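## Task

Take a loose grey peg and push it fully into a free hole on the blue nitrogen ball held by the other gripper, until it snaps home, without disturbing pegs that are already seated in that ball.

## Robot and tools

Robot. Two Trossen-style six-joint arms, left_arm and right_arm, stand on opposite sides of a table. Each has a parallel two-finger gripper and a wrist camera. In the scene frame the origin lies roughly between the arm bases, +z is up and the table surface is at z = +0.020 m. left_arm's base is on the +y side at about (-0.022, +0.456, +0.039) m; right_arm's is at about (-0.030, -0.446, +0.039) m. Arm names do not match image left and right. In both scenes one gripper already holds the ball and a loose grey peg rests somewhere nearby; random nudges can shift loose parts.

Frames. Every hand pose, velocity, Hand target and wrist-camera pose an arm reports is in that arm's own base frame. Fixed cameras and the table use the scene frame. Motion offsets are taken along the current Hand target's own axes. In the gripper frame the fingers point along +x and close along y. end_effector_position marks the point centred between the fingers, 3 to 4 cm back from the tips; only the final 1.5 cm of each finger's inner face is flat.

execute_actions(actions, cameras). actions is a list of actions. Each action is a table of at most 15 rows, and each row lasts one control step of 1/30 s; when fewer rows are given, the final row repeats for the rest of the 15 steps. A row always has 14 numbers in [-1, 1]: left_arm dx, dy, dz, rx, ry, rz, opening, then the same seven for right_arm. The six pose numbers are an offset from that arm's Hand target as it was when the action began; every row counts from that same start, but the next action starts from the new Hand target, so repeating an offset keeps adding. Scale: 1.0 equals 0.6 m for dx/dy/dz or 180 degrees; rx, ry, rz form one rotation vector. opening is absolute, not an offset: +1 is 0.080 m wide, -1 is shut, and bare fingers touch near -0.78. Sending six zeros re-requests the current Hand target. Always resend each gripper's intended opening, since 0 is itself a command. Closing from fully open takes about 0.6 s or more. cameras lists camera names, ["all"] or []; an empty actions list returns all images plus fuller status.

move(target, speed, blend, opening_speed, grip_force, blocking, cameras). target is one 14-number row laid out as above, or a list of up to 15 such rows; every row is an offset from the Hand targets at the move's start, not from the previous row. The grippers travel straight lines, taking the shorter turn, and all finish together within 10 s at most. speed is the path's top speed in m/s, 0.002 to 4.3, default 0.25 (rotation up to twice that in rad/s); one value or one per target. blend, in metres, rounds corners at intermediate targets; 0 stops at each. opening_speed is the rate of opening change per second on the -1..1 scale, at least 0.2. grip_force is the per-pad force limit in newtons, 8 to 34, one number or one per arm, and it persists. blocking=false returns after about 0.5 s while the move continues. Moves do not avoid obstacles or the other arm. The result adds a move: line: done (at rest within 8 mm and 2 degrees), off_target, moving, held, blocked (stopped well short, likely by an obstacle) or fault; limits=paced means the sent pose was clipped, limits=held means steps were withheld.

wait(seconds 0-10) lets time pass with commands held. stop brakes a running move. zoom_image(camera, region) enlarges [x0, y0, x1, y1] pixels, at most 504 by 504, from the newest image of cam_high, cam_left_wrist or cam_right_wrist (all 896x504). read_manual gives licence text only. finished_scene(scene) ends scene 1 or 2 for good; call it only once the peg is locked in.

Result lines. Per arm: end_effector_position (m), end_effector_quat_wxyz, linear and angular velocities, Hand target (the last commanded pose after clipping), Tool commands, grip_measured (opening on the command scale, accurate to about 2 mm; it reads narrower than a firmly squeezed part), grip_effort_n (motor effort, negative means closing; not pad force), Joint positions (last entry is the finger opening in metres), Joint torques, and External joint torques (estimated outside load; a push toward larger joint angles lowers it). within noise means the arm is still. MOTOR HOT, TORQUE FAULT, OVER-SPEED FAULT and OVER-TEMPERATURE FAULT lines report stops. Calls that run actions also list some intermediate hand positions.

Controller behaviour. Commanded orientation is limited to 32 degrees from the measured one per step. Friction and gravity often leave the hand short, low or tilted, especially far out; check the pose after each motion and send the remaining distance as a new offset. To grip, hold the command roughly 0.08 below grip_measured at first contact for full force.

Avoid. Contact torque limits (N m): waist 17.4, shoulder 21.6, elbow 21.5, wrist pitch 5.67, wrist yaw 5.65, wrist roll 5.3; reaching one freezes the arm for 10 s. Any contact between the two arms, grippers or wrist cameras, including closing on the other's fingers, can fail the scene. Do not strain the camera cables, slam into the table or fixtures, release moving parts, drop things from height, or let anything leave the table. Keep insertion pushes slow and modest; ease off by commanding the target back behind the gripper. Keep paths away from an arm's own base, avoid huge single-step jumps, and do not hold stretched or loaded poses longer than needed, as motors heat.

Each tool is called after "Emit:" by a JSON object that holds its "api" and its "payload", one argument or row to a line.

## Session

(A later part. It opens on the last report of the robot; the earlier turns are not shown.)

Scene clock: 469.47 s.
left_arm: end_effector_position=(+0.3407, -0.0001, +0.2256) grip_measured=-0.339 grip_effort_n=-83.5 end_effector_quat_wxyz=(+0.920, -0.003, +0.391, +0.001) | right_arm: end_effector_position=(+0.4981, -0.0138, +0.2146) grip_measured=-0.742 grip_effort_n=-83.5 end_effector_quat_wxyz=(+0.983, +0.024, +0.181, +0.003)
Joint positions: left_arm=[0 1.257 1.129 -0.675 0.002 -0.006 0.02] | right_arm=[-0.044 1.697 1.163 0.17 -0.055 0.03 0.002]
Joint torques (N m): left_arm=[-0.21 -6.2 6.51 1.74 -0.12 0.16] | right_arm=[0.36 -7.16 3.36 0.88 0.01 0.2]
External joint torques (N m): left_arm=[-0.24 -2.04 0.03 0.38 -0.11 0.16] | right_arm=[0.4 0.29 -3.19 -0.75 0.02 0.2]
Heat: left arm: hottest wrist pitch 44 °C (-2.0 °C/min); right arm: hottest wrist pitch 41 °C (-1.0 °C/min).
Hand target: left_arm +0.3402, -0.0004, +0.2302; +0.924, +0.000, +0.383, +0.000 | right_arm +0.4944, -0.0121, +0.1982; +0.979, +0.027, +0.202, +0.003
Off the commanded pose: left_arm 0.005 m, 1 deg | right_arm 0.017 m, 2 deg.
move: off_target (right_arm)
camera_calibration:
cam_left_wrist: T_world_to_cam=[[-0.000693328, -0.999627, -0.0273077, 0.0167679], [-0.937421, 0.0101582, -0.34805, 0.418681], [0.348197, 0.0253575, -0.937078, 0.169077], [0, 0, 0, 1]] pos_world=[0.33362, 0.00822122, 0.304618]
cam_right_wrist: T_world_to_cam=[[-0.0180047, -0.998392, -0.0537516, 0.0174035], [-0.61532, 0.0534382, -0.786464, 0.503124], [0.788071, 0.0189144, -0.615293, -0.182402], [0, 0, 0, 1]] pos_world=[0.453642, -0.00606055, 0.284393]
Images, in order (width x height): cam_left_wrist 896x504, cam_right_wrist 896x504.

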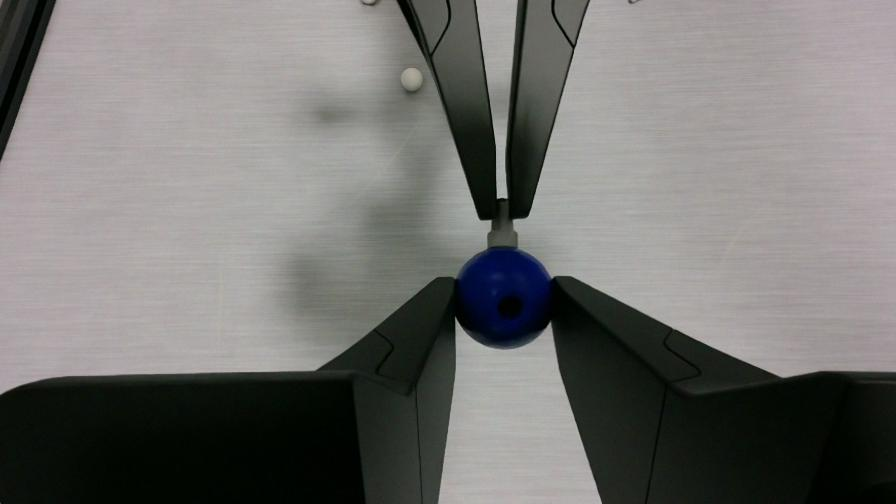

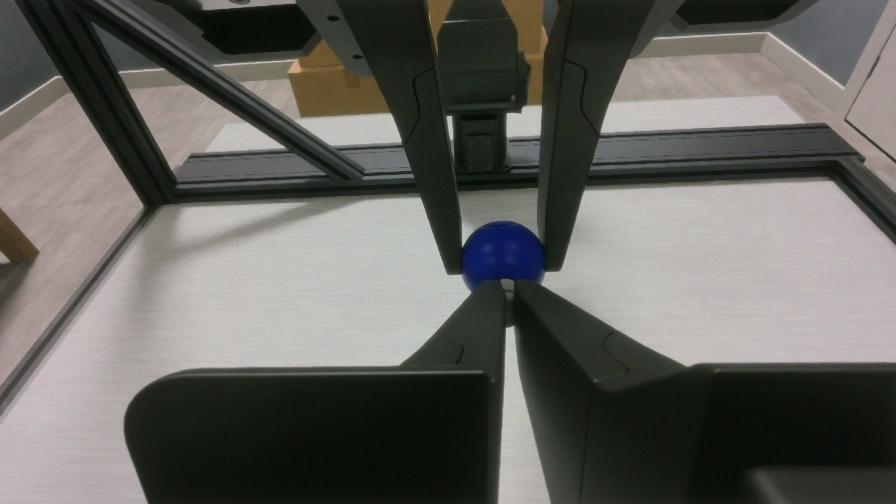

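Emit:
{"api": "execute_actions", "payload": {
  "actions": []
}}

Emit:
{"api": "zoom_image", "payload": {
  "camera": "cam_left_wrist",
  "region": [445, 195, 565, 295]
}}

Emit:
{"api": "zoom_image", "payload": {
  "camera": "cam_left_wrist",
  "region": [475, 215, 535, 275]
}}

Scene clock: 473.10 s.
left_arm: end_effector_position=(+0.3407, -0.0001, +0.2256) grip_measured=-0.339 grip_effort_n=-83.5 end_effector_quat_wxyz=(+0.920, -0.003, +0.391, +0.001) | right_arm: end_effector_position=(+0.4978, -0.0138, +0.2136) grip_measured=-0.742 grip_effort_n=-83.5 end_effector_quat_wxyz=(+0.983, +0.024, +0.182, +0.003)
Joint positions: left_arm=[0 1.257 1.129 -0.675 0.002 -0.006 0.02] | right_arm=[-0.044 1.697 1.16 0.17 -0.055 0.03 0.002]
Joint velocities: within noise
Joint torques (N m): left_arm=[-0.21 -6.17 6.51 1.72 -0.11 0.17] | right_arm=[0.31 -7.17 3.38 0.91 0.01 0.19]
External joint torques (N m): left_arm=[-0.22 -1.84 -0.09 0.33 -0.11 0.17] | right_arm=[0.31 0.22 -3.13 -0.71 0.02 0.19]
Heat: left arm: hottest wrist pitch 44 °C (-1.0 °C/min); right arm: hottest wrist pitch 40 °C (-2.0 °C/min).
Hand target: left_arm +0.3401, -0.0004, +0.2301; +0.924, +0.000, +0.383, +0.000 | right_arm +0.4944, -0.0121, +0.1982; +0.979, +0.027, +0.202, +0.003
Tool commands: left_gripper/opening=-0.465 right_gripper/opening=-0.9
Off the commanded pose: left_arm 0.005 m, 1 deg | right_arm 0.016 m, 2 deg.
camera_calibration:
cam_left_wrist: T_world_to_cam=[[-0.000693328, -0.999627, -0.0273077, 0.0167679], [-0.937421, 0.0101582, -0.34805, 0.418681], [0.348197, 0.0253575, -0.937078, 0.169077], [0, 0, 0, 1]] pos_world=[0.33362, 0.00822122, 0.304618]
cam_right_wrist: T_world_to_cam=[[-0.018199, -0.998387, -0.0537849, 0.0174498], [-0.617107, 0.0535413, -0.785056, 0.50271], [0.786669, 0.0189037, -0.617085, -0.181649], [0, 0, 0, 1]] pos_world=[0.453441, -0.00606028, 0.283501]

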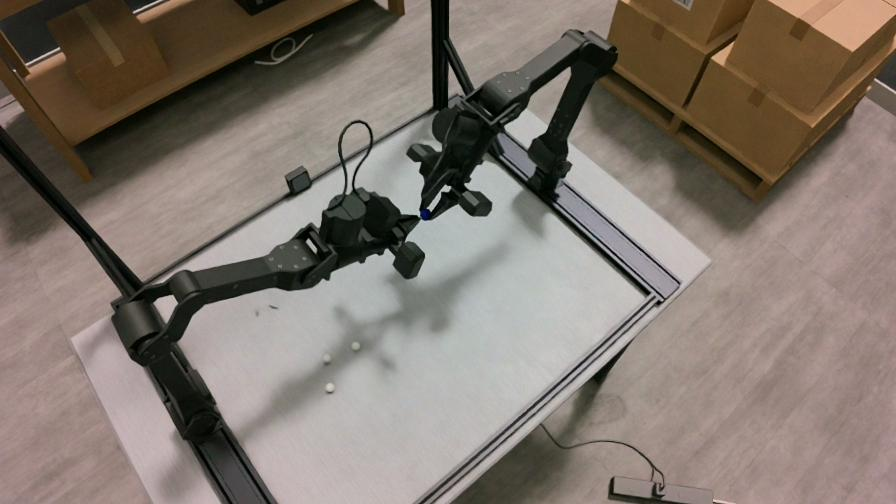

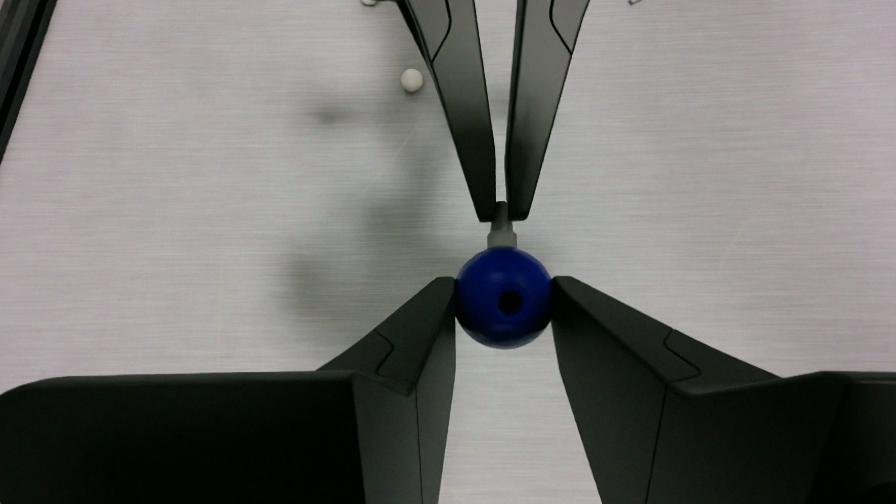

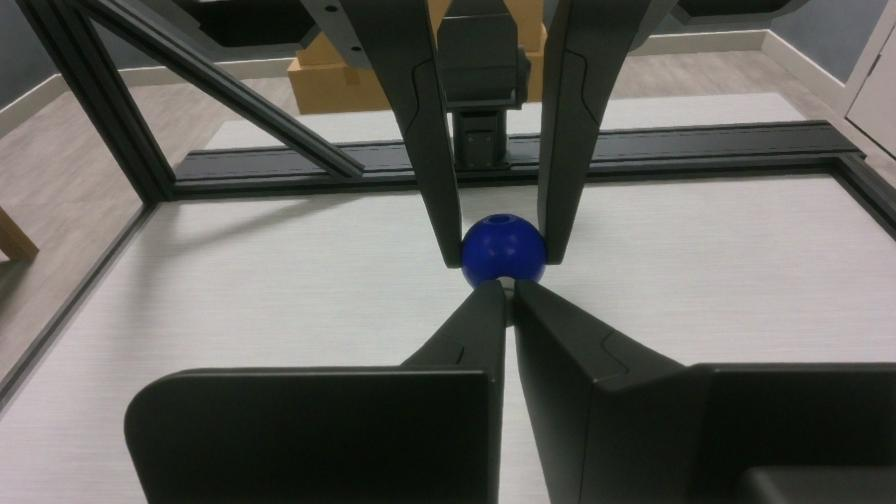

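Scaled by 4.200 from the camera's 896x504 image, which has a finer 1280x720 frame.

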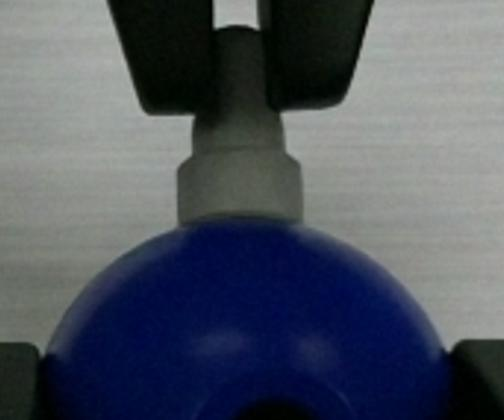

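Scaled by 8.400 from the camera's 896x504 image, which has a finer 1280x720 frame.

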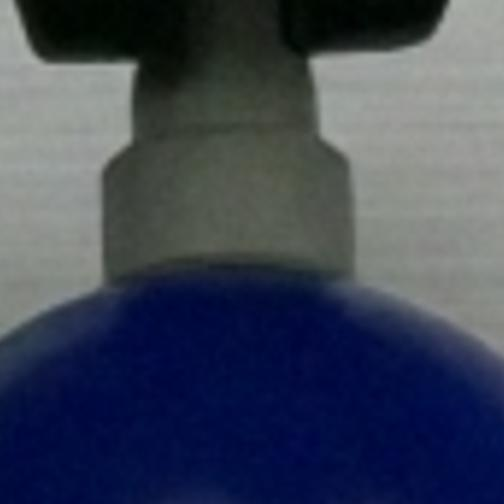

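Emit:
{"api": "zoom_image", "payload": {
  "camera": "cam_left_wrist",
  "region": [444, 240, 564, 360]
}}

Scaled by 4.200 from the camera's 896x504 image, which has a finer 1280x720 frame.

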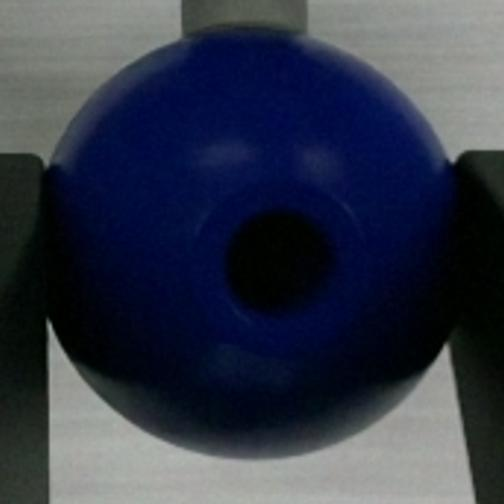

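Emit:
{"api": "move", "payload": {
  "target": [0,0,0,0,0,0,-0.465, 0.0060,0,-0.0190,0,0,0,-0.9],
  "speed": 0.03,
  "cameras": ["cam_left_wrist"]
}}

Emit:
{"api": "zoom_image", "payload": {
  "camera": "cam_left_wrist",
  "region": [444, 200, 564, 320]
}}

Scene clock: 486.07 s.
left_arm: end_effector_position=(+0.3412, -0.0001, +0.2260) grip_measured=-0.339 grip_effort_n=-83.5 end_effector_quat_wxyz=(+0.921, -0.003, +0.390, +0.001) | right_arm: end_effector_position=(+0.4967, -0.0137, +0.2095) grip_measured=-0.743 grip_effort_n=-83.5 end_effector_quat_wxyz=(+0.985, +0.023, +0.173, +0.002)
Joint positions: left_arm=[0 1.257 1.129 -0.672 0.002 -0.006 0.02] | right_arm=[-0.044 1.697 1.128 0.221 -0.053 0.03 0.002]
Joint torques (N m): left_arm=[-0.22 -6.2 6.5 1.55 -0.11 0.17] | right_arm=[0.38 -5.97 2.76 0.67 0.01 0.19]
External joint torques (N m): left_arm=[-0.22 -1.98 -0.08 0.15 -0.11 0.17] | right_arm=[0.36 1.37 -3.71 -0.96 0.02 0.19]
Heat: left arm: hottest wrist pitch 45 °C (+0.0 °C/min); right arm: hottest shoulder 39 °C (+1.0 °C/min).
Hand target: left_arm +0.3402, -0.0004, +0.2302; +0.924, +0.000, +0.383, +0.000 | right_arm +0.4932, -0.0113, +0.1864; +0.979, +0.027, +0.201, +0.003
Off the commanded pose: left_arm 0.004 m, 1 deg | right_arm 0.024 m, 3 deg.
move: off_target (right_arm)
camera_calibration:
cam_left_wrist: T_world_to_cam=[[-0.000619707, -0.999627, -0.02731, 0.0167523], [-0.93648, 0.0101583, -0.350573, 0.419433], [0.35072, 0.025358, -0.936137, 0.168156], [0, 0, 0, 1]] pos_world=[0.333826, 0.00822123, 0.304917]
Images, in order (width x height): cam_left_wrist 896x504.

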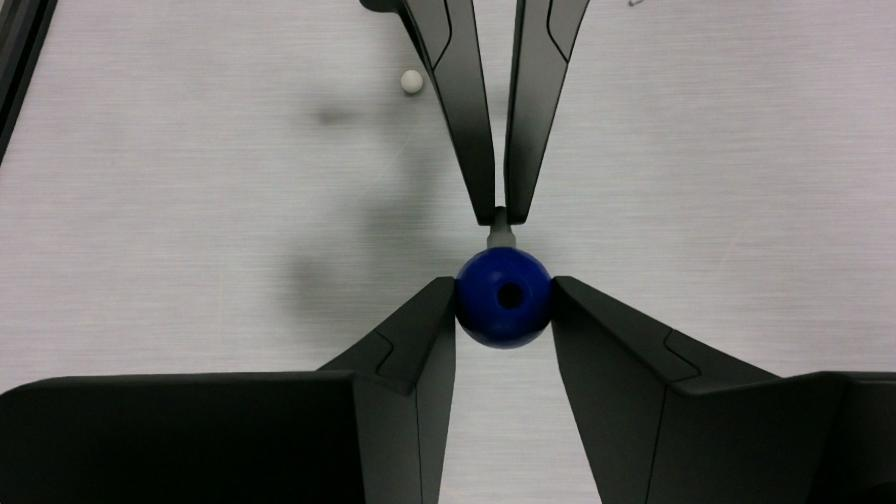

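Scaled by 4.200 from the camera's 896x504 image, which has a finer 1280x720 frame.

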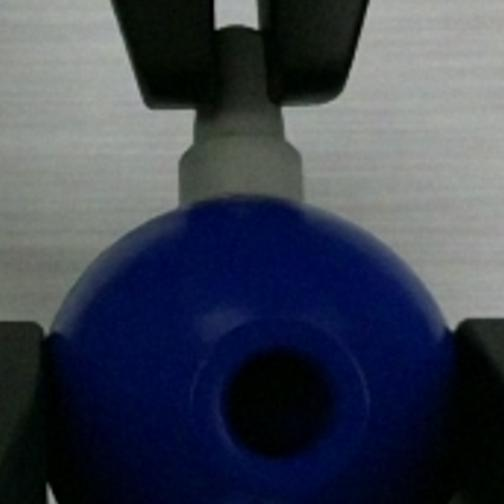

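Emit:
{"api": "move", "payload": {
  "target": [0,0,0,0,0,0,-0.465, 0.0070,0,-0.0240,0,0,0,-0.9],
  "speed": 0.03,
  "cameras": ["cam_left_wrist"]
}}

Emit:
{"api": "zoom_image", "payload": {
  "camera": "cam_left_wrist",
  "region": [444, 200, 564, 320]
}}

Scene clock: 487.70 s.
left_arm: end_effector_position=(+0.3417, -0.0002, +0.2262) grip_measured=-0.339 grip_effort_n=-83.5 end_effector_quat_wxyz=(+0.921, -0.003, +0.389, +0.000) | right_arm: end_effector_position=(+0.4956, -0.0133, +0.2035) grip_measured=-0.745 grip_effort_n=-83.5 end_effector_quat_wxyz=(+0.986, +0.023, +0.162, +0.002)
Joint positions: left_arm=[0 1.258 1.129 -0.669 0.002 -0.006 0.02] | right_arm=[-0.042 1.701 1.088 0.287 -0.051 0.031 0.001]
Joint torques (N m): left_arm=[-0.15 -6.32 6.5 1.35 -0.12 0.17] | right_arm=[0.44 -4.99 1.88 0.15 -0.05 0.23]
External joint torques (N m): left_arm=[-0.16 -2.14 0.03 0 -0.12 0.17] | right_arm=[0.4 2.4 -4.54 -1.49 -0.04 0.23]
Heat: left arm: hottest wrist pitch 45 °C (+1.0 °C/min); right arm: hottest shoulder 39 °C (+1.0 °C/min).
Hand target: left_arm +0.3402, -0.0003, +0.2302; +0.924, +0.000, +0.383, +0.000 | right_arm +0.4913, -0.0105, +0.1716; +0.979, +0.027, +0.201, +0.003
Off the commanded pose: left_arm 0.004 m, 1 deg | right_arm 0.032 m, 5 deg.
move: off_target (right_arm)
camera_calibration:
cam_left_wrist: T_world_to_cam=[[-0.000967093, -0.999625, -0.0273645, 0.0167911], [-0.935689, 0.0105594, -0.352668, 0.420254], [0.352824, 0.0252636, -0.935348, 0.16726], [0, 0, 0, 1]] pos_world=[0.33423, 0.00812157, 0.305115]
Images, in order (width x height): cam_left_wrist 896x504.

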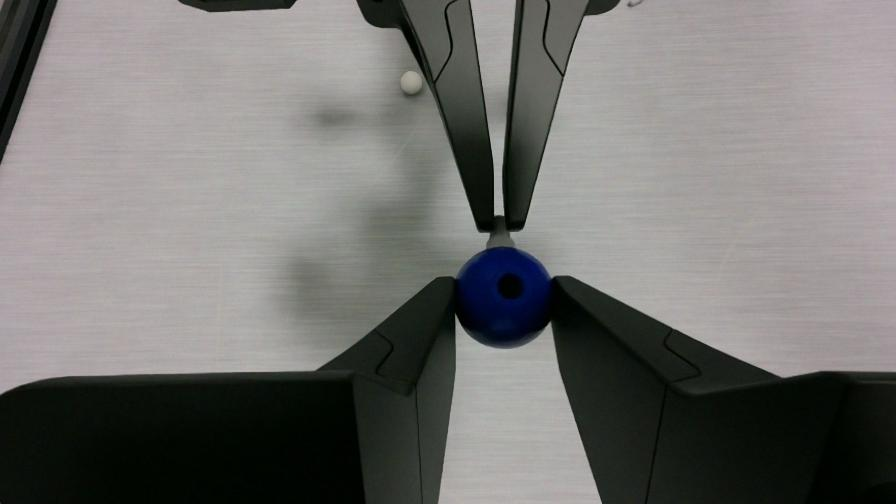

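Scaled by 4.200 from the camera's 896x504 image, which has a finer 1280x720 frame.

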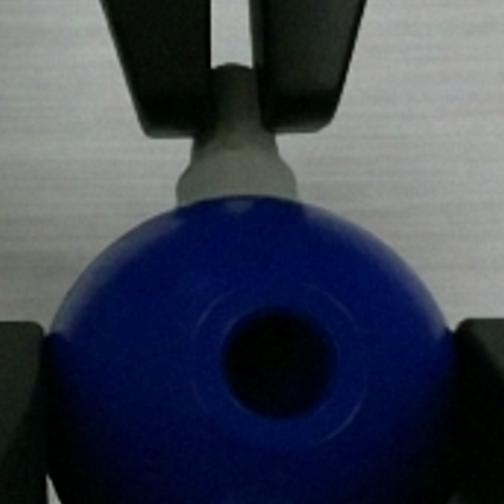

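Emit:
{"api": "move", "payload": {
  "target": [0,0,0,0,0,0,-0.465, 0.0030,0,-0.0110,0,0,0,-0.9],
  "speed": 0.03,
  "cameras": ["cam_left_wrist"]
}}

Emit:
{"api": "zoom_image", "payload": {
  "camera": "cam_left_wrist",
  "region": [444, 240, 564, 360]
}}

Scene clock: 489.60 s.
left_arm: end_effector_position=(+0.3421, -0.0002, +0.2258) grip_measured=-0.339 grip_effort_n=-83.5 end_effector_quat_wxyz=(+0.921, -0.003, +0.389, +0.000) | right_arm: end_effector_position=(+0.4952, -0.0133, +0.1991) grip_measured=-0.750 grip_effort_n=-83.5 end_effector_quat_wxyz=(+0.987, +0.023, +0.159, +0.001)
Joint positions: left_arm=[0 1.26 1.128 -0.668 0.002 -0.006 0.02] | right_arm=[-0.042 1.706 1.07 0.316 -0.05 0.031 0.001]
Joint torques (N m): left_arm=[-0.13 -6.53 6.54 1.26 -0.11 0.17] | right_arm=[0.59 -4.57 1.87 0.05 -0.03 0.21]
External joint torques (N m): left_arm=[-0.12 -2.25 -0.04 -0.13 -0.11 0.17] | right_arm=[0.55 2.85 -4.55 -1.6 -0.02 0.21]
Heat: left arm: hottest wrist pitch 45 °C (+1.0 °C/min); right arm: hottest wrist pitch 39 °C (-4.0 °C/min).
Hand target: left_arm +0.3402, -0.0003, +0.2301; +0.924, +0.000, +0.383, +0.000 | right_arm +0.4904, -0.0103, +0.1648; +0.979, +0.027, +0.201, +0.003
Off the commanded pose: left_arm 0.005 m, 1 deg | right_arm 0.035 m, 5 deg.
move: off_target (right_arm)
camera_calibration:
cam_left_wrist: T_world_to_cam=[[-0.000977979, -0.999625, -0.0273655, 0.0167845], [-0.9358, 0.010562, -0.352372, 0.420433], [0.352529, 0.025264, -0.93546, 0.166878], [0, 0, 0, 1]] pos_world=[0.334629, 0.00812157, 0.304716]
Images, in order (width x height): cam_left_wrist 896x504.

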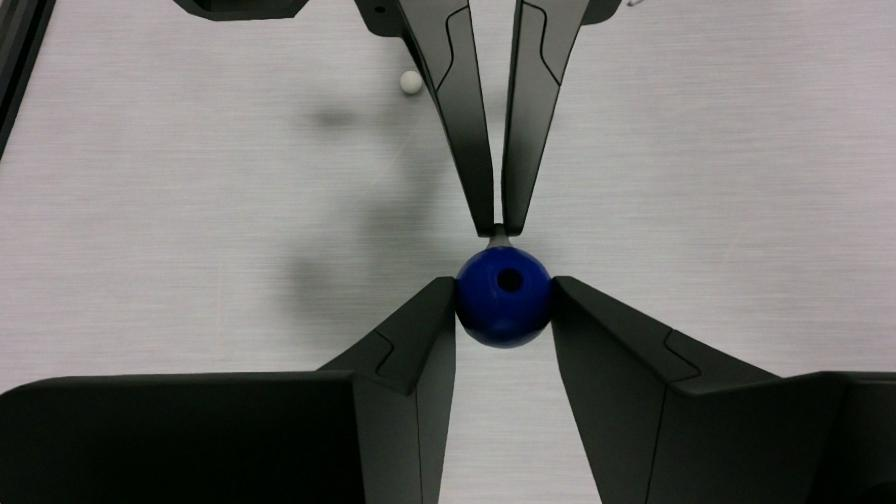

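Scaled by 4.200 from the camera's 896x504 image, which has a finer 1280x720 frame.

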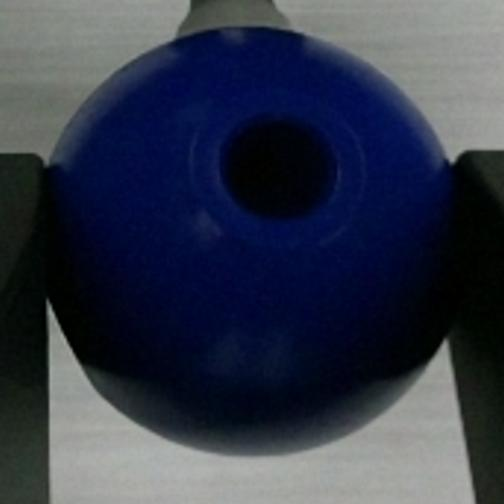

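Emit:
{"api": "move", "payload": {
  "target": [
    [0,0,0,0,0,0,-0.465, -0.0140,-0.004,0.0530,0,-0.027,0,-0.9],
    [0,0,0,0,0,0,-0.465, -0.0140,-0.004,0.0530,0,-0.027,0,-0.55]
  ],
  "speed": 0.04,
  "opening_speed": 0.4,
  "cameras": ["cam_left_wrist"]
}}

Scene clock: 492.93 s.
left_arm: end_effector_position=(+0.3413, -0.0002, +0.2273) grip_measured=-0.339 grip_effort_n=-83.5 end_effector_quat_wxyz=(+0.922, -0.003, +0.387, +0.000) | right_arm: end_effector_position=(+0.4937, -0.0136, +0.1803) grip_measured=-0.555 grip_effort_n=17.4 end_effector_quat_wxyz=(+0.984, +0.025, +0.179, +0.002)
Joint positions: left_arm=[0 1.254 1.128 -0.669 0.002 -0.006 0.02] | right_arm=[-0.044 1.729 1.05 0.319 -0.053 0.032 0.01]
Joint torques (N m): left_arm=[-0.14 -5.74 6.55 1.33 -0.12 0.17] | right_arm=[-0.29 -10.31 7.17 2.06 -0.12 0.22]
External joint torques (N m): left_arm=[-0.16 -1.53 0.05 -0.04 -0.11 0.16] | right_arm=[-0.27 -2.88 0.88 0.43 -0.12 0.22]
Heat: left arm: hottest wrist pitch 45 °C (+1.0 °C/min); right arm: hottest shoulder 39 °C (+1.0 °C/min).
Hand target: left_arm +0.3402, -0.0003, +0.2301; +0.924, +0.000, +0.383, +0.000 | right_arm +0.4952, -0.0144, +0.1969; +0.987, +0.027, +0.160, +0.002
Off the commanded pose: left_arm 0.003 m, 1 deg | right_arm 0.017 m, 2 deg.
move: off_target (right_arm); target 2's new opening was sent with right_arm's hand 0.017 m and 2 deg from that target
camera_calibration:
cam_left_wrist: T_world_to_cam=[[-0.0011053, -0.999619, -0.0275722, 0.0168333], [-0.93432, 0.01086, -0.356271, 0.42058], [0.356435, 0.0253674, -0.933976, 0.167037], [0, 0, 0, 1]] pos_world=[0.333437, 0.00802213, 0.306313]
Images, in order (width x height): cam_left_wrist 896x504.

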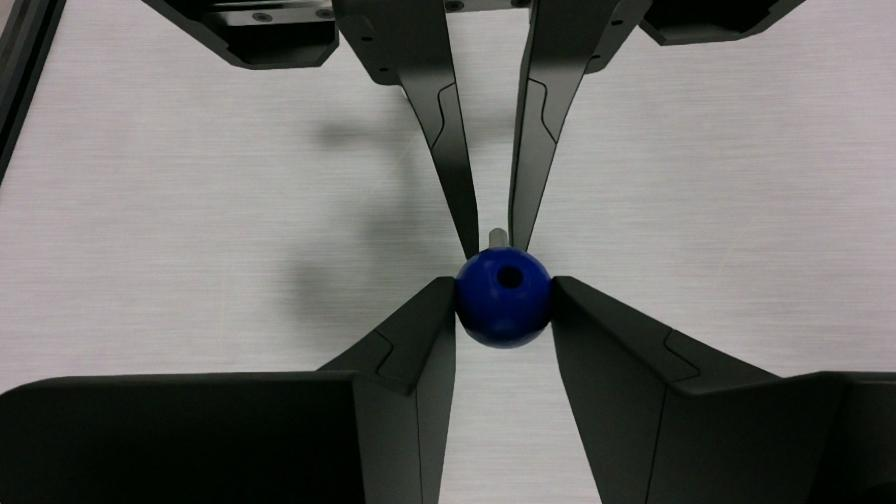

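Emit:
{"api": "move", "payload": {
  "target": [
    [0,0,0,0,0,0,-0.465, -0.06,0,-0.024,0,0,0,-0.55],
    [0,0,0,0,0,0,-0.465, -0.33,0,0.02,0,0,0,-0.55]
  ],
  "speed": [0.05,0.2],
  "blend": 0.01,
  "cameras": ["cam_left_wrist"]
}}

Emit:
{"api": "zoom_image", "payload": {
  "camera": "cam_left_wrist",
  "region": [444, 200, 564, 320]
}}

Scene clock: 495.93 s.
left_arm: end_effector_position=(+0.3413, -0.0002, +0.2273) grip_measured=-0.339 grip_effort_n=-83.5 end_effector_quat_wxyz=(+0.922, -0.003, +0.387, +0.000) | right_arm: end_effector_position=(+0.3127, -0.0174, +0.2671) grip_measured=-0.553 grip_effort_n=17.9 end_effector_quat_wxyz=(+0.986, +0.030, +0.166, +0.001)
Joint positions: left_arm=[0 1.254 1.128 -0.669 0.002 -0.006 0.02] | right_arm=[-0.112 0.905 0.774 -0.204 -0.118 0.021 0.01]
Joint torques (N m): left_arm=[-0.13 -5.75 6.55 1.33 -0.11 0.17] | right_arm=[-0.23 -4.01 6.17 1.82 -0.15 -0.16]
External joint torques (N m): left_arm=[-0.13 -1.53 0.02 -0.04 -0.11 0.16] | right_arm=[-0.23 -1.75 -0.59 0.17 -0.13 -0.16]
Heat: left arm: hottest wrist pitch 45 °C (+2.0 °C/min); right arm: hottest wrist pitch 40 °C (-3.0 °C/min).
Hand target: left_arm +0.3402, -0.0003, +0.2301; +0.924, +0.000, +0.383, +0.000 | right_arm +0.3111, -0.0176, +0.2708; +0.987, +0.027, +0.160, +0.002
Off the commanded pose: left_arm 0.003 m, 1 deg | right_arm 0.004 m, 1 deg.
move: done
camera_calibration:
cam_left_wrist: T_world_to_cam=[[-0.0011053, -0.999619, -0.0275722, 0.0168333], [-0.93432, 0.01086, -0.356271, 0.42058], [0.356435, 0.0253674, -0.933976, 0.167037], [0, 0, 0, 1]] pos_world=[0.333437, 0.00802213, 0.306313]
Images, in order (width x height): cam_left_wrist 896x504.

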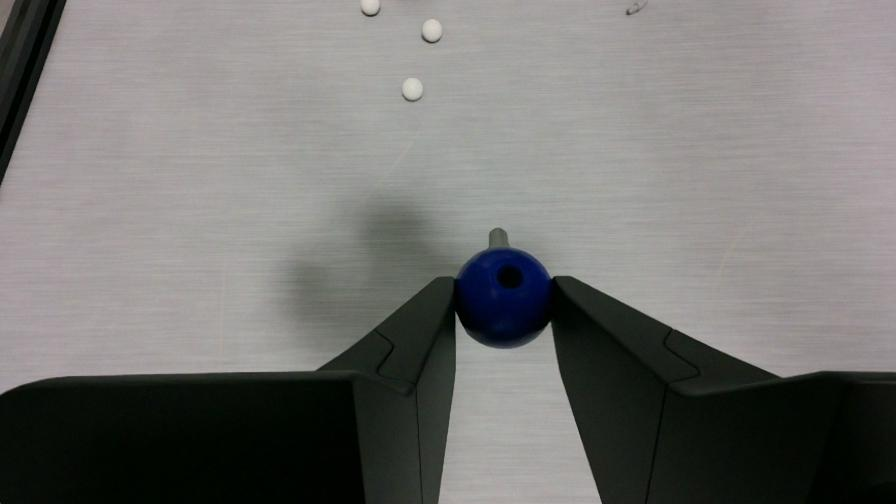

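Scaled by 4.200 from the camera's 896x504 image, which has a finer 1280x720 frame.

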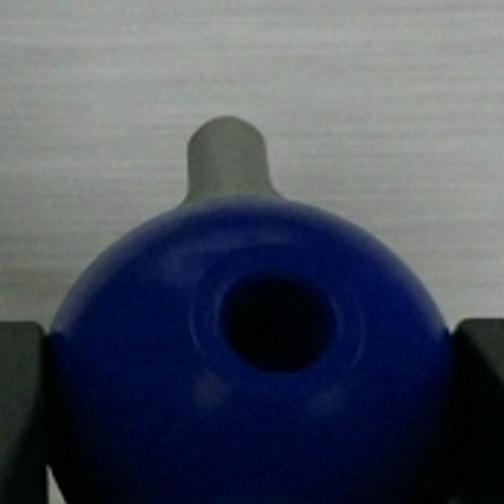

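Emit:
{"api": "move", "payload": {
  "target": [
    [0,0,0,-0.5,0,0,-0.465, 0,0,0,0,0,0,-0.55],
    [0,0,0,-0.97,0,0,-0.465, 0,0,0,0,0,0,-0.55]
  ],
  "speed": 0.5,
  "blend": 0.02,
  "cameras": ["all"]
}}

Scene clock: 503.20 s.
left_arm: end_effector_position=(+0.3413, -0.0002, +0.2273) grip_measured=-0.339 grip_effort_n=-83.5 end_effector_quat_wxyz=(-0.045, +0.921, -0.020, -0.387) | right_arm: end_effector_position=(+0.3127, -0.0174, +0.2672) grip_measured=-0.553 grip_effort_n=17.9 end_effector_quat_wxyz=(+0.986, +0.029, +0.166, +0.001)
Joint positions: left_arm=[0 1.254 1.128 -0.669 0.002 -3.043 0.02] | right_arm=[-0.112 0.905 0.774 -0.204 -0.118 0.021 0.01]
Joint torques (N m): left_arm=[-0.15 -5.67 6.49 1.25 -0.11 -0.18] | right_arm=[-0.27 -4 6.02 1.8 -0.1 -0.16]
External joint torques (N m): left_arm=[-0.13 -1.53 0.06 -0.03 -0.11 -0.19] | right_arm=[-0.29 -1.72 -0.72 0.16 -0.07 -0.16]
Heat: left arm: hottest wrist pitch 45 °C (+2.0 °C/min); right arm: hottest wrist pitch 40 °C (-2.0 °C/min).
Hand target: left_arm +0.3402, -0.0003, +0.2301; -0.044, +0.923, -0.018, -0.382 | right_arm +0.3111, -0.0176, +0.2710; +0.987, +0.027, +0.160, +0.002
Off the commanded pose: left_arm 0.003 m, 1 deg | right_arm 0.004 m, 1 deg.
move: done
camera_calibration:
cam_left_wrist: T_world_to_cam=[[0.104841, 0.991918, 0.0714609, -0.041361], [0.369297, -0.10555, 0.923298, -0.315299], [0.923378, -0.0704092, -0.377379, -0.153047], [0, 0, 0, 1]] pos_world=[0.262096, -0.00302915, 0.236314]
cam_right_wrist: T_world_to_cam=[[-0.0218243, -0.997647, -0.064997, 0.0175145], [-0.590223, 0.065331, -0.804592, 0.427804], [0.806945, 0.0208031, -0.59026, -0.0163385], [0, 0, 0, 1]] pos_world=[0.266066, -0.0101357, 0.335703]

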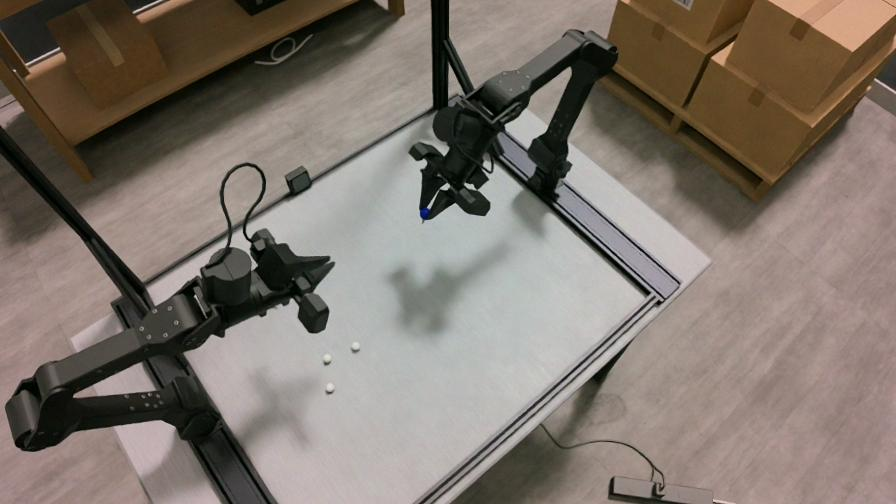

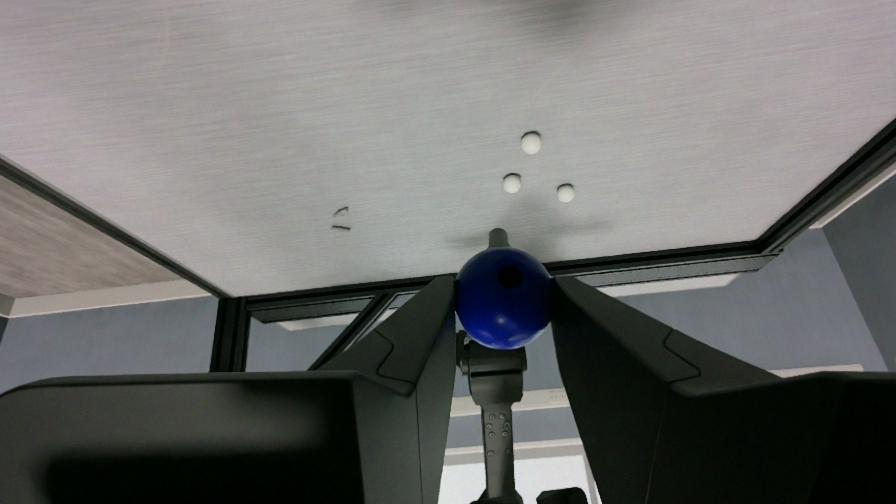

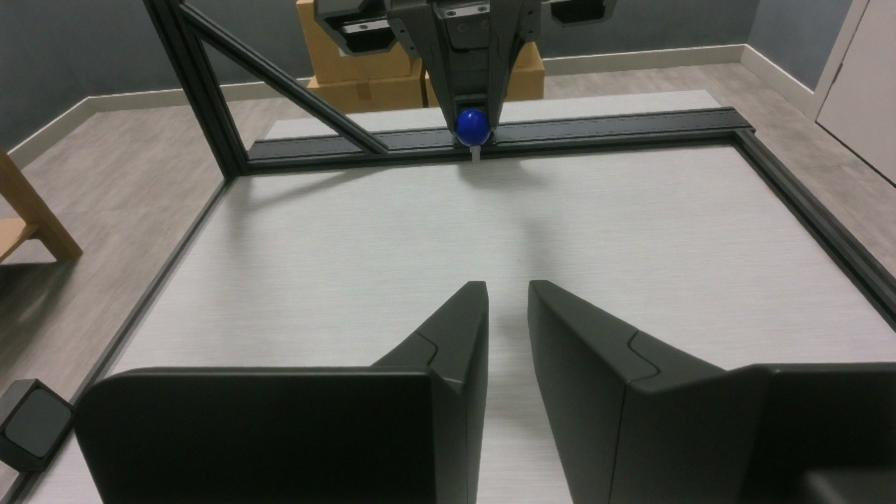

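Emit:
{"api": "move", "payload": {
  "target": [0.1058,0.0233,0.2466,0,-0.1162,0.011,-0.465, 0,0,0,0,0,0,-0.55],
  "speed": 0.15,
  "cameras": ["all"]
}}

Emit:
{"api": "zoom_image", "payload": {
  "camera": "cam_right_wrist",
  "region": [420, 100, 540, 220]
}}

Scene clock: 507.20 s.
left_arm: end_effector_position=(+0.2823, -0.0002, +0.0852) grip_measured=-0.339 grip_effort_n=-83.5 end_effector_quat_wxyz=(-0.041, +0.841, -0.027, -0.538) | right_arm: end_effector_position=(+0.3127, -0.0174, +0.2672) grip_measured=-0.553 grip_effort_n=17.4 end_effector_quat_wxyz=(+0.986, +0.029, +0.166, +0.001)
Joint positions: left_arm=[0 1.302 0.761 -0.597 0.002 -3.043 0.02] | right_arm=[-0.112 0.905 0.774 -0.204 -0.118 0.021 0.01]
Joint torques (N m): left_arm=[-0.13 -3.29 4.56 1 -0.09 -0.17] | right_arm=[-0.33 -4.03 6.1 1.83 -0.13 -0.16]
External joint torques (N m): left_arm=[-0.13 0.64 -1.35 0.1 -0.09 -0.17] | right_arm=[-0.33 -1.77 -0.61 0.19 -0.11 -0.15]
Heat: left arm: hottest wrist pitch 45 °C (+1.0 °C/min); right arm: hottest wrist pitch 40 °C (-2.0 °C/min).
Hand target: left_arm +0.2799, -0.0002, +0.0802; -0.040, +0.838, -0.025, -0.544 | right_arm +0.3111, -0.0176, +0.2710; +0.987, +0.027, +0.160, +0.002
Off the commanded pose: left_arm 0.006 m, 1 deg | right_arm 0.004 m, 1 deg.
move: done
camera_calibration:
cam_left_wrist: T_world_to_cam=[[0.122355, 0.991975, 0.0318419, -0.0265149], [0.658584, -0.105151, 0.745125, -0.228734], [0.742493, -0.0701994, -0.666165, -0.0766193], [0, 0, 0, 1]] pos_world=[0.210774, -0.00312821, 0.120239]
cam_right_wrist: T_world_to_cam=[[-0.0218243, -0.997647, -0.064997, 0.0175145], [-0.590223, 0.065331, -0.804592, 0.427804], [0.806945, 0.0208031, -0.59026, -0.0163385], [0, 0, 0, 1]] pos_world=[0.266066, -0.0101357, 0.335703]

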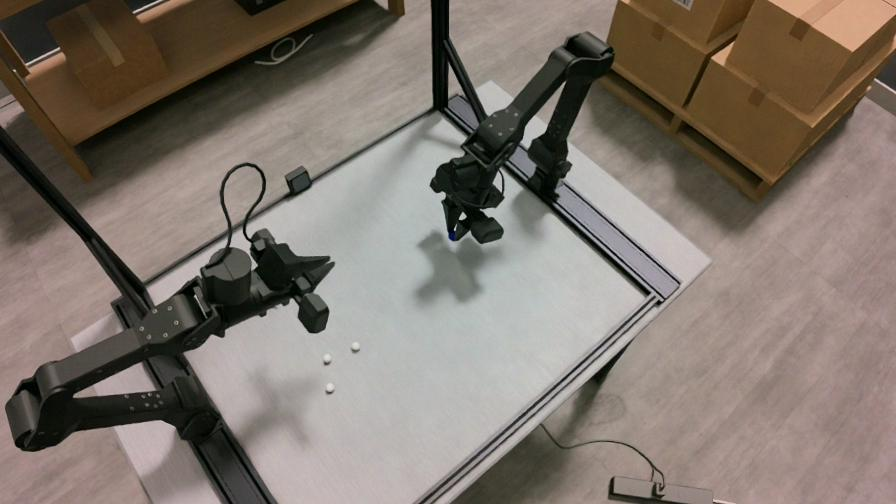

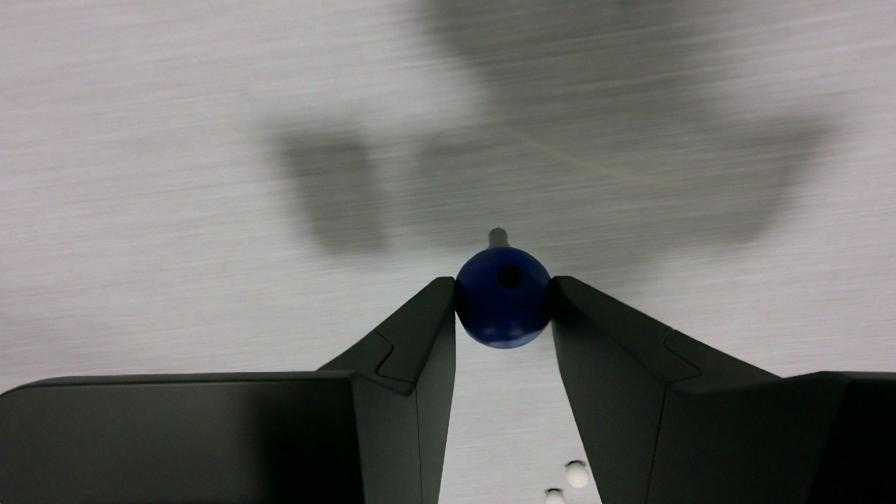

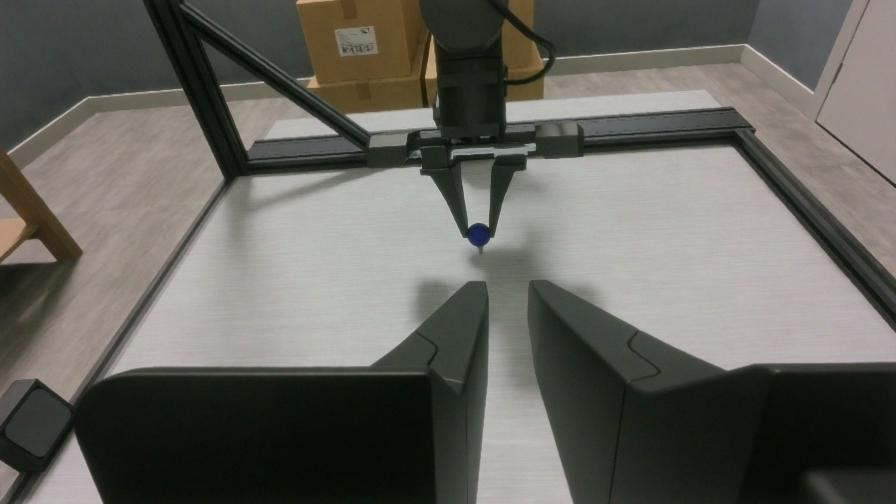

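Scaled by 4.200 from the camera's 896x504 image, which has a finer 1280x720 frame.

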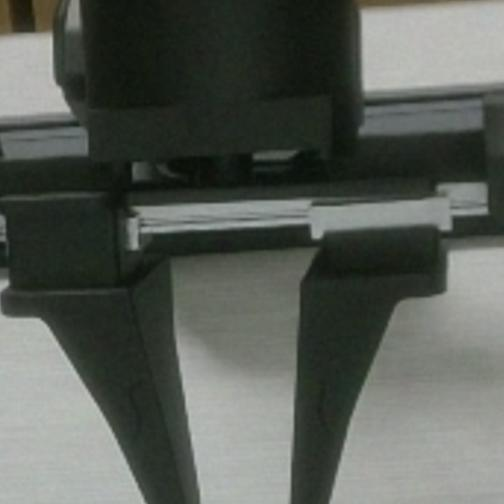

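Emit:
{"api": "move", "payload": {
  "target": [0.0533,0.0022,0.0236,0,0,0,-0.465, 0,0,0,0,0,0,-0.55],
  "speed": 0.06,
  "cameras": ["all"]
}}

Emit:
{"api": "zoom_image", "payload": {
  "camera": "cam_right_wrist",
  "region": [430, 220, 530, 320]
}}

Scene clock: 509.10 s.
left_arm: end_effector_position=(+0.2829, -0.0002, +0.0501) grip_measured=-0.339 grip_effort_n=-83.5 end_effector_quat_wxyz=(-0.041, +0.841, -0.027, -0.538) | right_arm: end_effector_position=(+0.3127, -0.0174, +0.2672) grip_measured=-0.553 grip_effort_n=17.4 end_effector_quat_wxyz=(+0.986, +0.029, +0.166, +0.001)
Joint positions: left_arm=[0 1.366 0.658 -0.43 0.002 -3.043 0.02] | right_arm=[-0.112 0.905 0.774 -0.204 -0.118 0.021 0.01]
Joint torques (N m): left_arm=[-0.12 -3.45 4.25 1.01 -0.09 -0.17] | right_arm=[-0.31 -4.05 6.17 1.83 -0.13 -0.15]
External joint torques (N m): left_arm=[-0.12 0.63 -1.28 0.13 -0.09 -0.17] | right_arm=[-0.32 -1.81 -0.51 0.21 -0.11 -0.15]
Heat: left arm: hottest wrist pitch 45 °C (+1.0 °C/min); right arm: hottest wrist pitch 40 °C (-2.0 °C/min).
Hand target: left_arm +0.2799, -0.0002, +0.0452; -0.040, +0.838, -0.025, -0.544 | right_arm +0.3111, -0.0176, +0.2710; +0.987, +0.027, +0.160, +0.002
Off the commanded pose: left_arm 0.006 m, 1 deg | right_arm 0.004 m, 1 deg.
move: done
camera_calibration:
cam_left_wrist: T_world_to_cam=[[0.122355, 0.991975, 0.0318419, -0.0254706], [0.658584, -0.105151, 0.745125, -0.202975], [0.742493, -0.0701994, -0.666165, -0.100447], [0, 0, 0, 1]] pos_world=[0.211374, -0.00312821, 0.0851386]
cam_right_wrist: T_world_to_cam=[[-0.0218243, -0.997647, -0.064997, 0.0175145], [-0.590223, 0.065331, -0.804592, 0.427804], [0.806945, 0.0208031, -0.59026, -0.0163385], [0, 0, 0, 1]] pos_world=[0.266066, -0.0101357, 0.335703]

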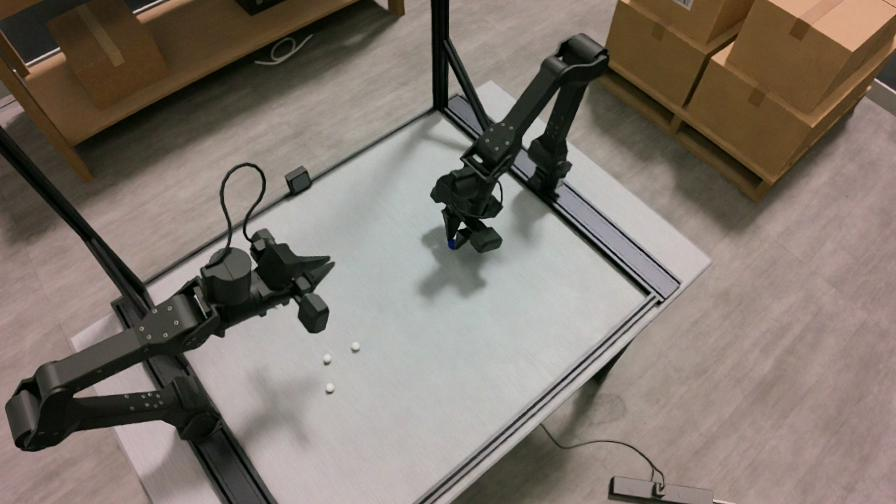

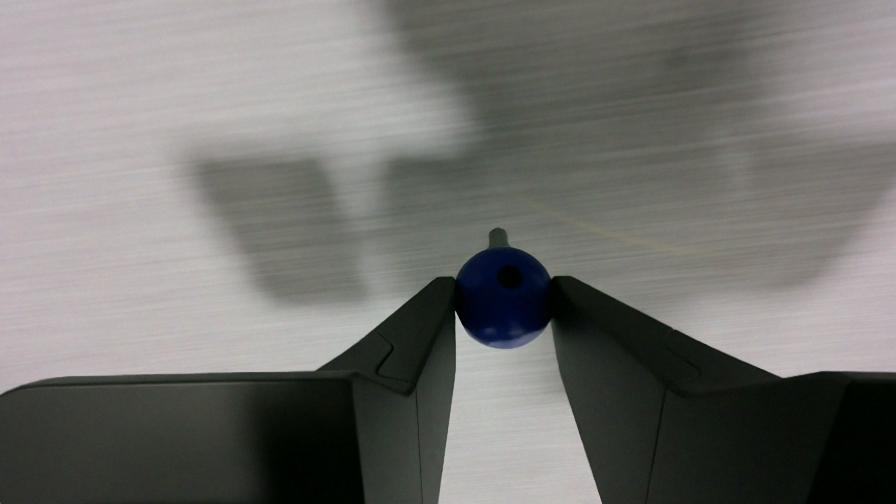

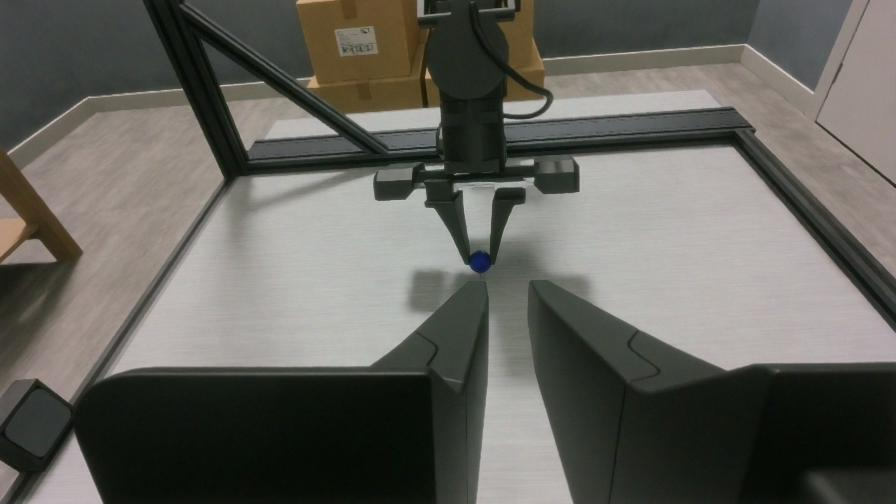

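Scaled by 5.040 from the camera's 896x504 image, which has a finer 1280x720 frame.

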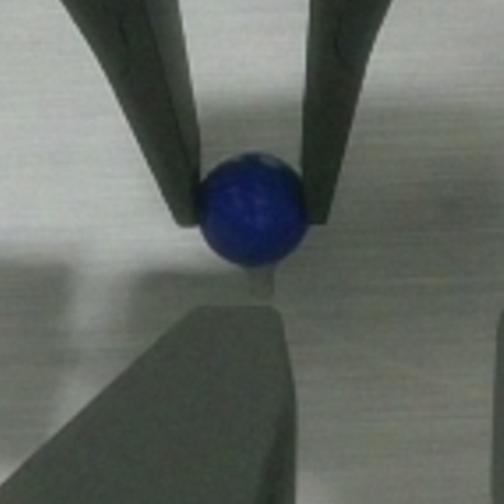

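Emit:
{"api": "move", "payload": {
  "target": [0.0335,0.0014,0.0149,0,0,0,-0.465, 0,0,0,0,0,0,-0.55],
  "speed": 0.025,
  "cameras": ["cam_left_wrist"]
}}

Scene clock: 511.03 s.
left_arm: end_effector_position=(+0.2897, -0.0004, +0.0377) grip_measured=-0.339 grip_effort_n=-83.5 end_effector_quat_wxyz=(-0.041, +0.851, -0.027, -0.523) | right_arm: end_effector_position=(+0.3127, -0.0174, +0.2672) grip_measured=-0.553 grip_effort_n=17.4 end_effector_quat_wxyz=(+0.986, +0.029, +0.166, +0.001)
Joint positions: left_arm=[0 1.403 0.614 -0.313 0.002 -3.043 0.02] | right_arm=[-0.112 0.905 0.774 -0.204 -0.118 0.021 0.01]
Joint torques (N m): left_arm=[-0.11 -1.38 2.46 0.64 -0.09 -0.16] | right_arm=[-0.24 -3.98 6.17 1.79 -0.12 -0.14]
External joint torques (N m): left_arm=[-0.11 2.81 -2.94 -0.29 -0.09 -0.16] | right_arm=[-0.23 -1.69 -0.56 0.15 -0.1 -0.14]
Heat: left arm: hottest wrist pitch 45 °C (+1.0 °C/min); right arm: hottest wrist pitch 40 °C (-2.0 °C/min).
Hand target: left_arm +0.2798, -0.0003, +0.0231; -0.040, +0.838, -0.025, -0.544 | right_arm +0.3111, -0.0176, +0.2710; +0.987, +0.027, +0.160, +0.002
Off the commanded pose: left_arm 0.017 m, 3 deg | right_arm 0.004 m, 1 deg.
move: off_target (left_arm)
camera_calibration:
cam_left_wrist: T_world_to_cam=[[0.121215, 0.991972, 0.0360477, -0.0256141], [0.631172, -0.105053, 0.768496, -0.191114], [0.766113, -0.0704009, -0.638838, -0.121585], [0, 0, 0, 1]] pos_world=[0.216879, -0.00322844, 0.0701208]
Images, in order (width x height): cam_left_wrist 896x504.

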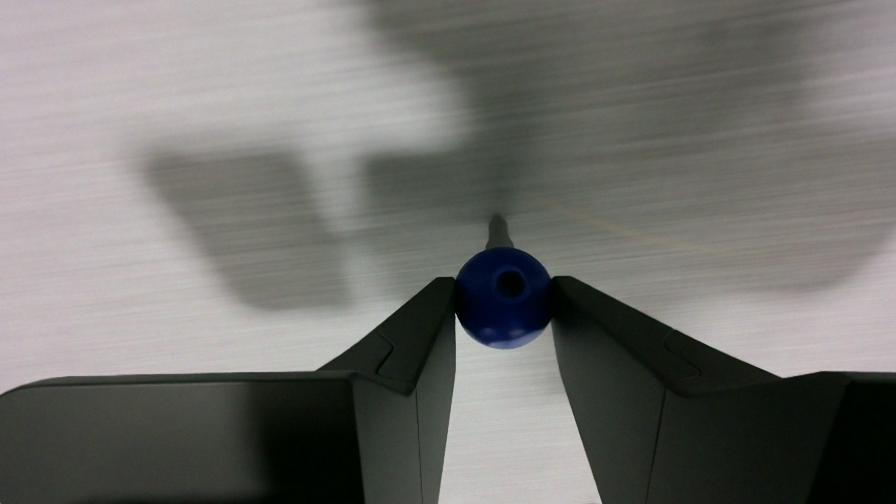

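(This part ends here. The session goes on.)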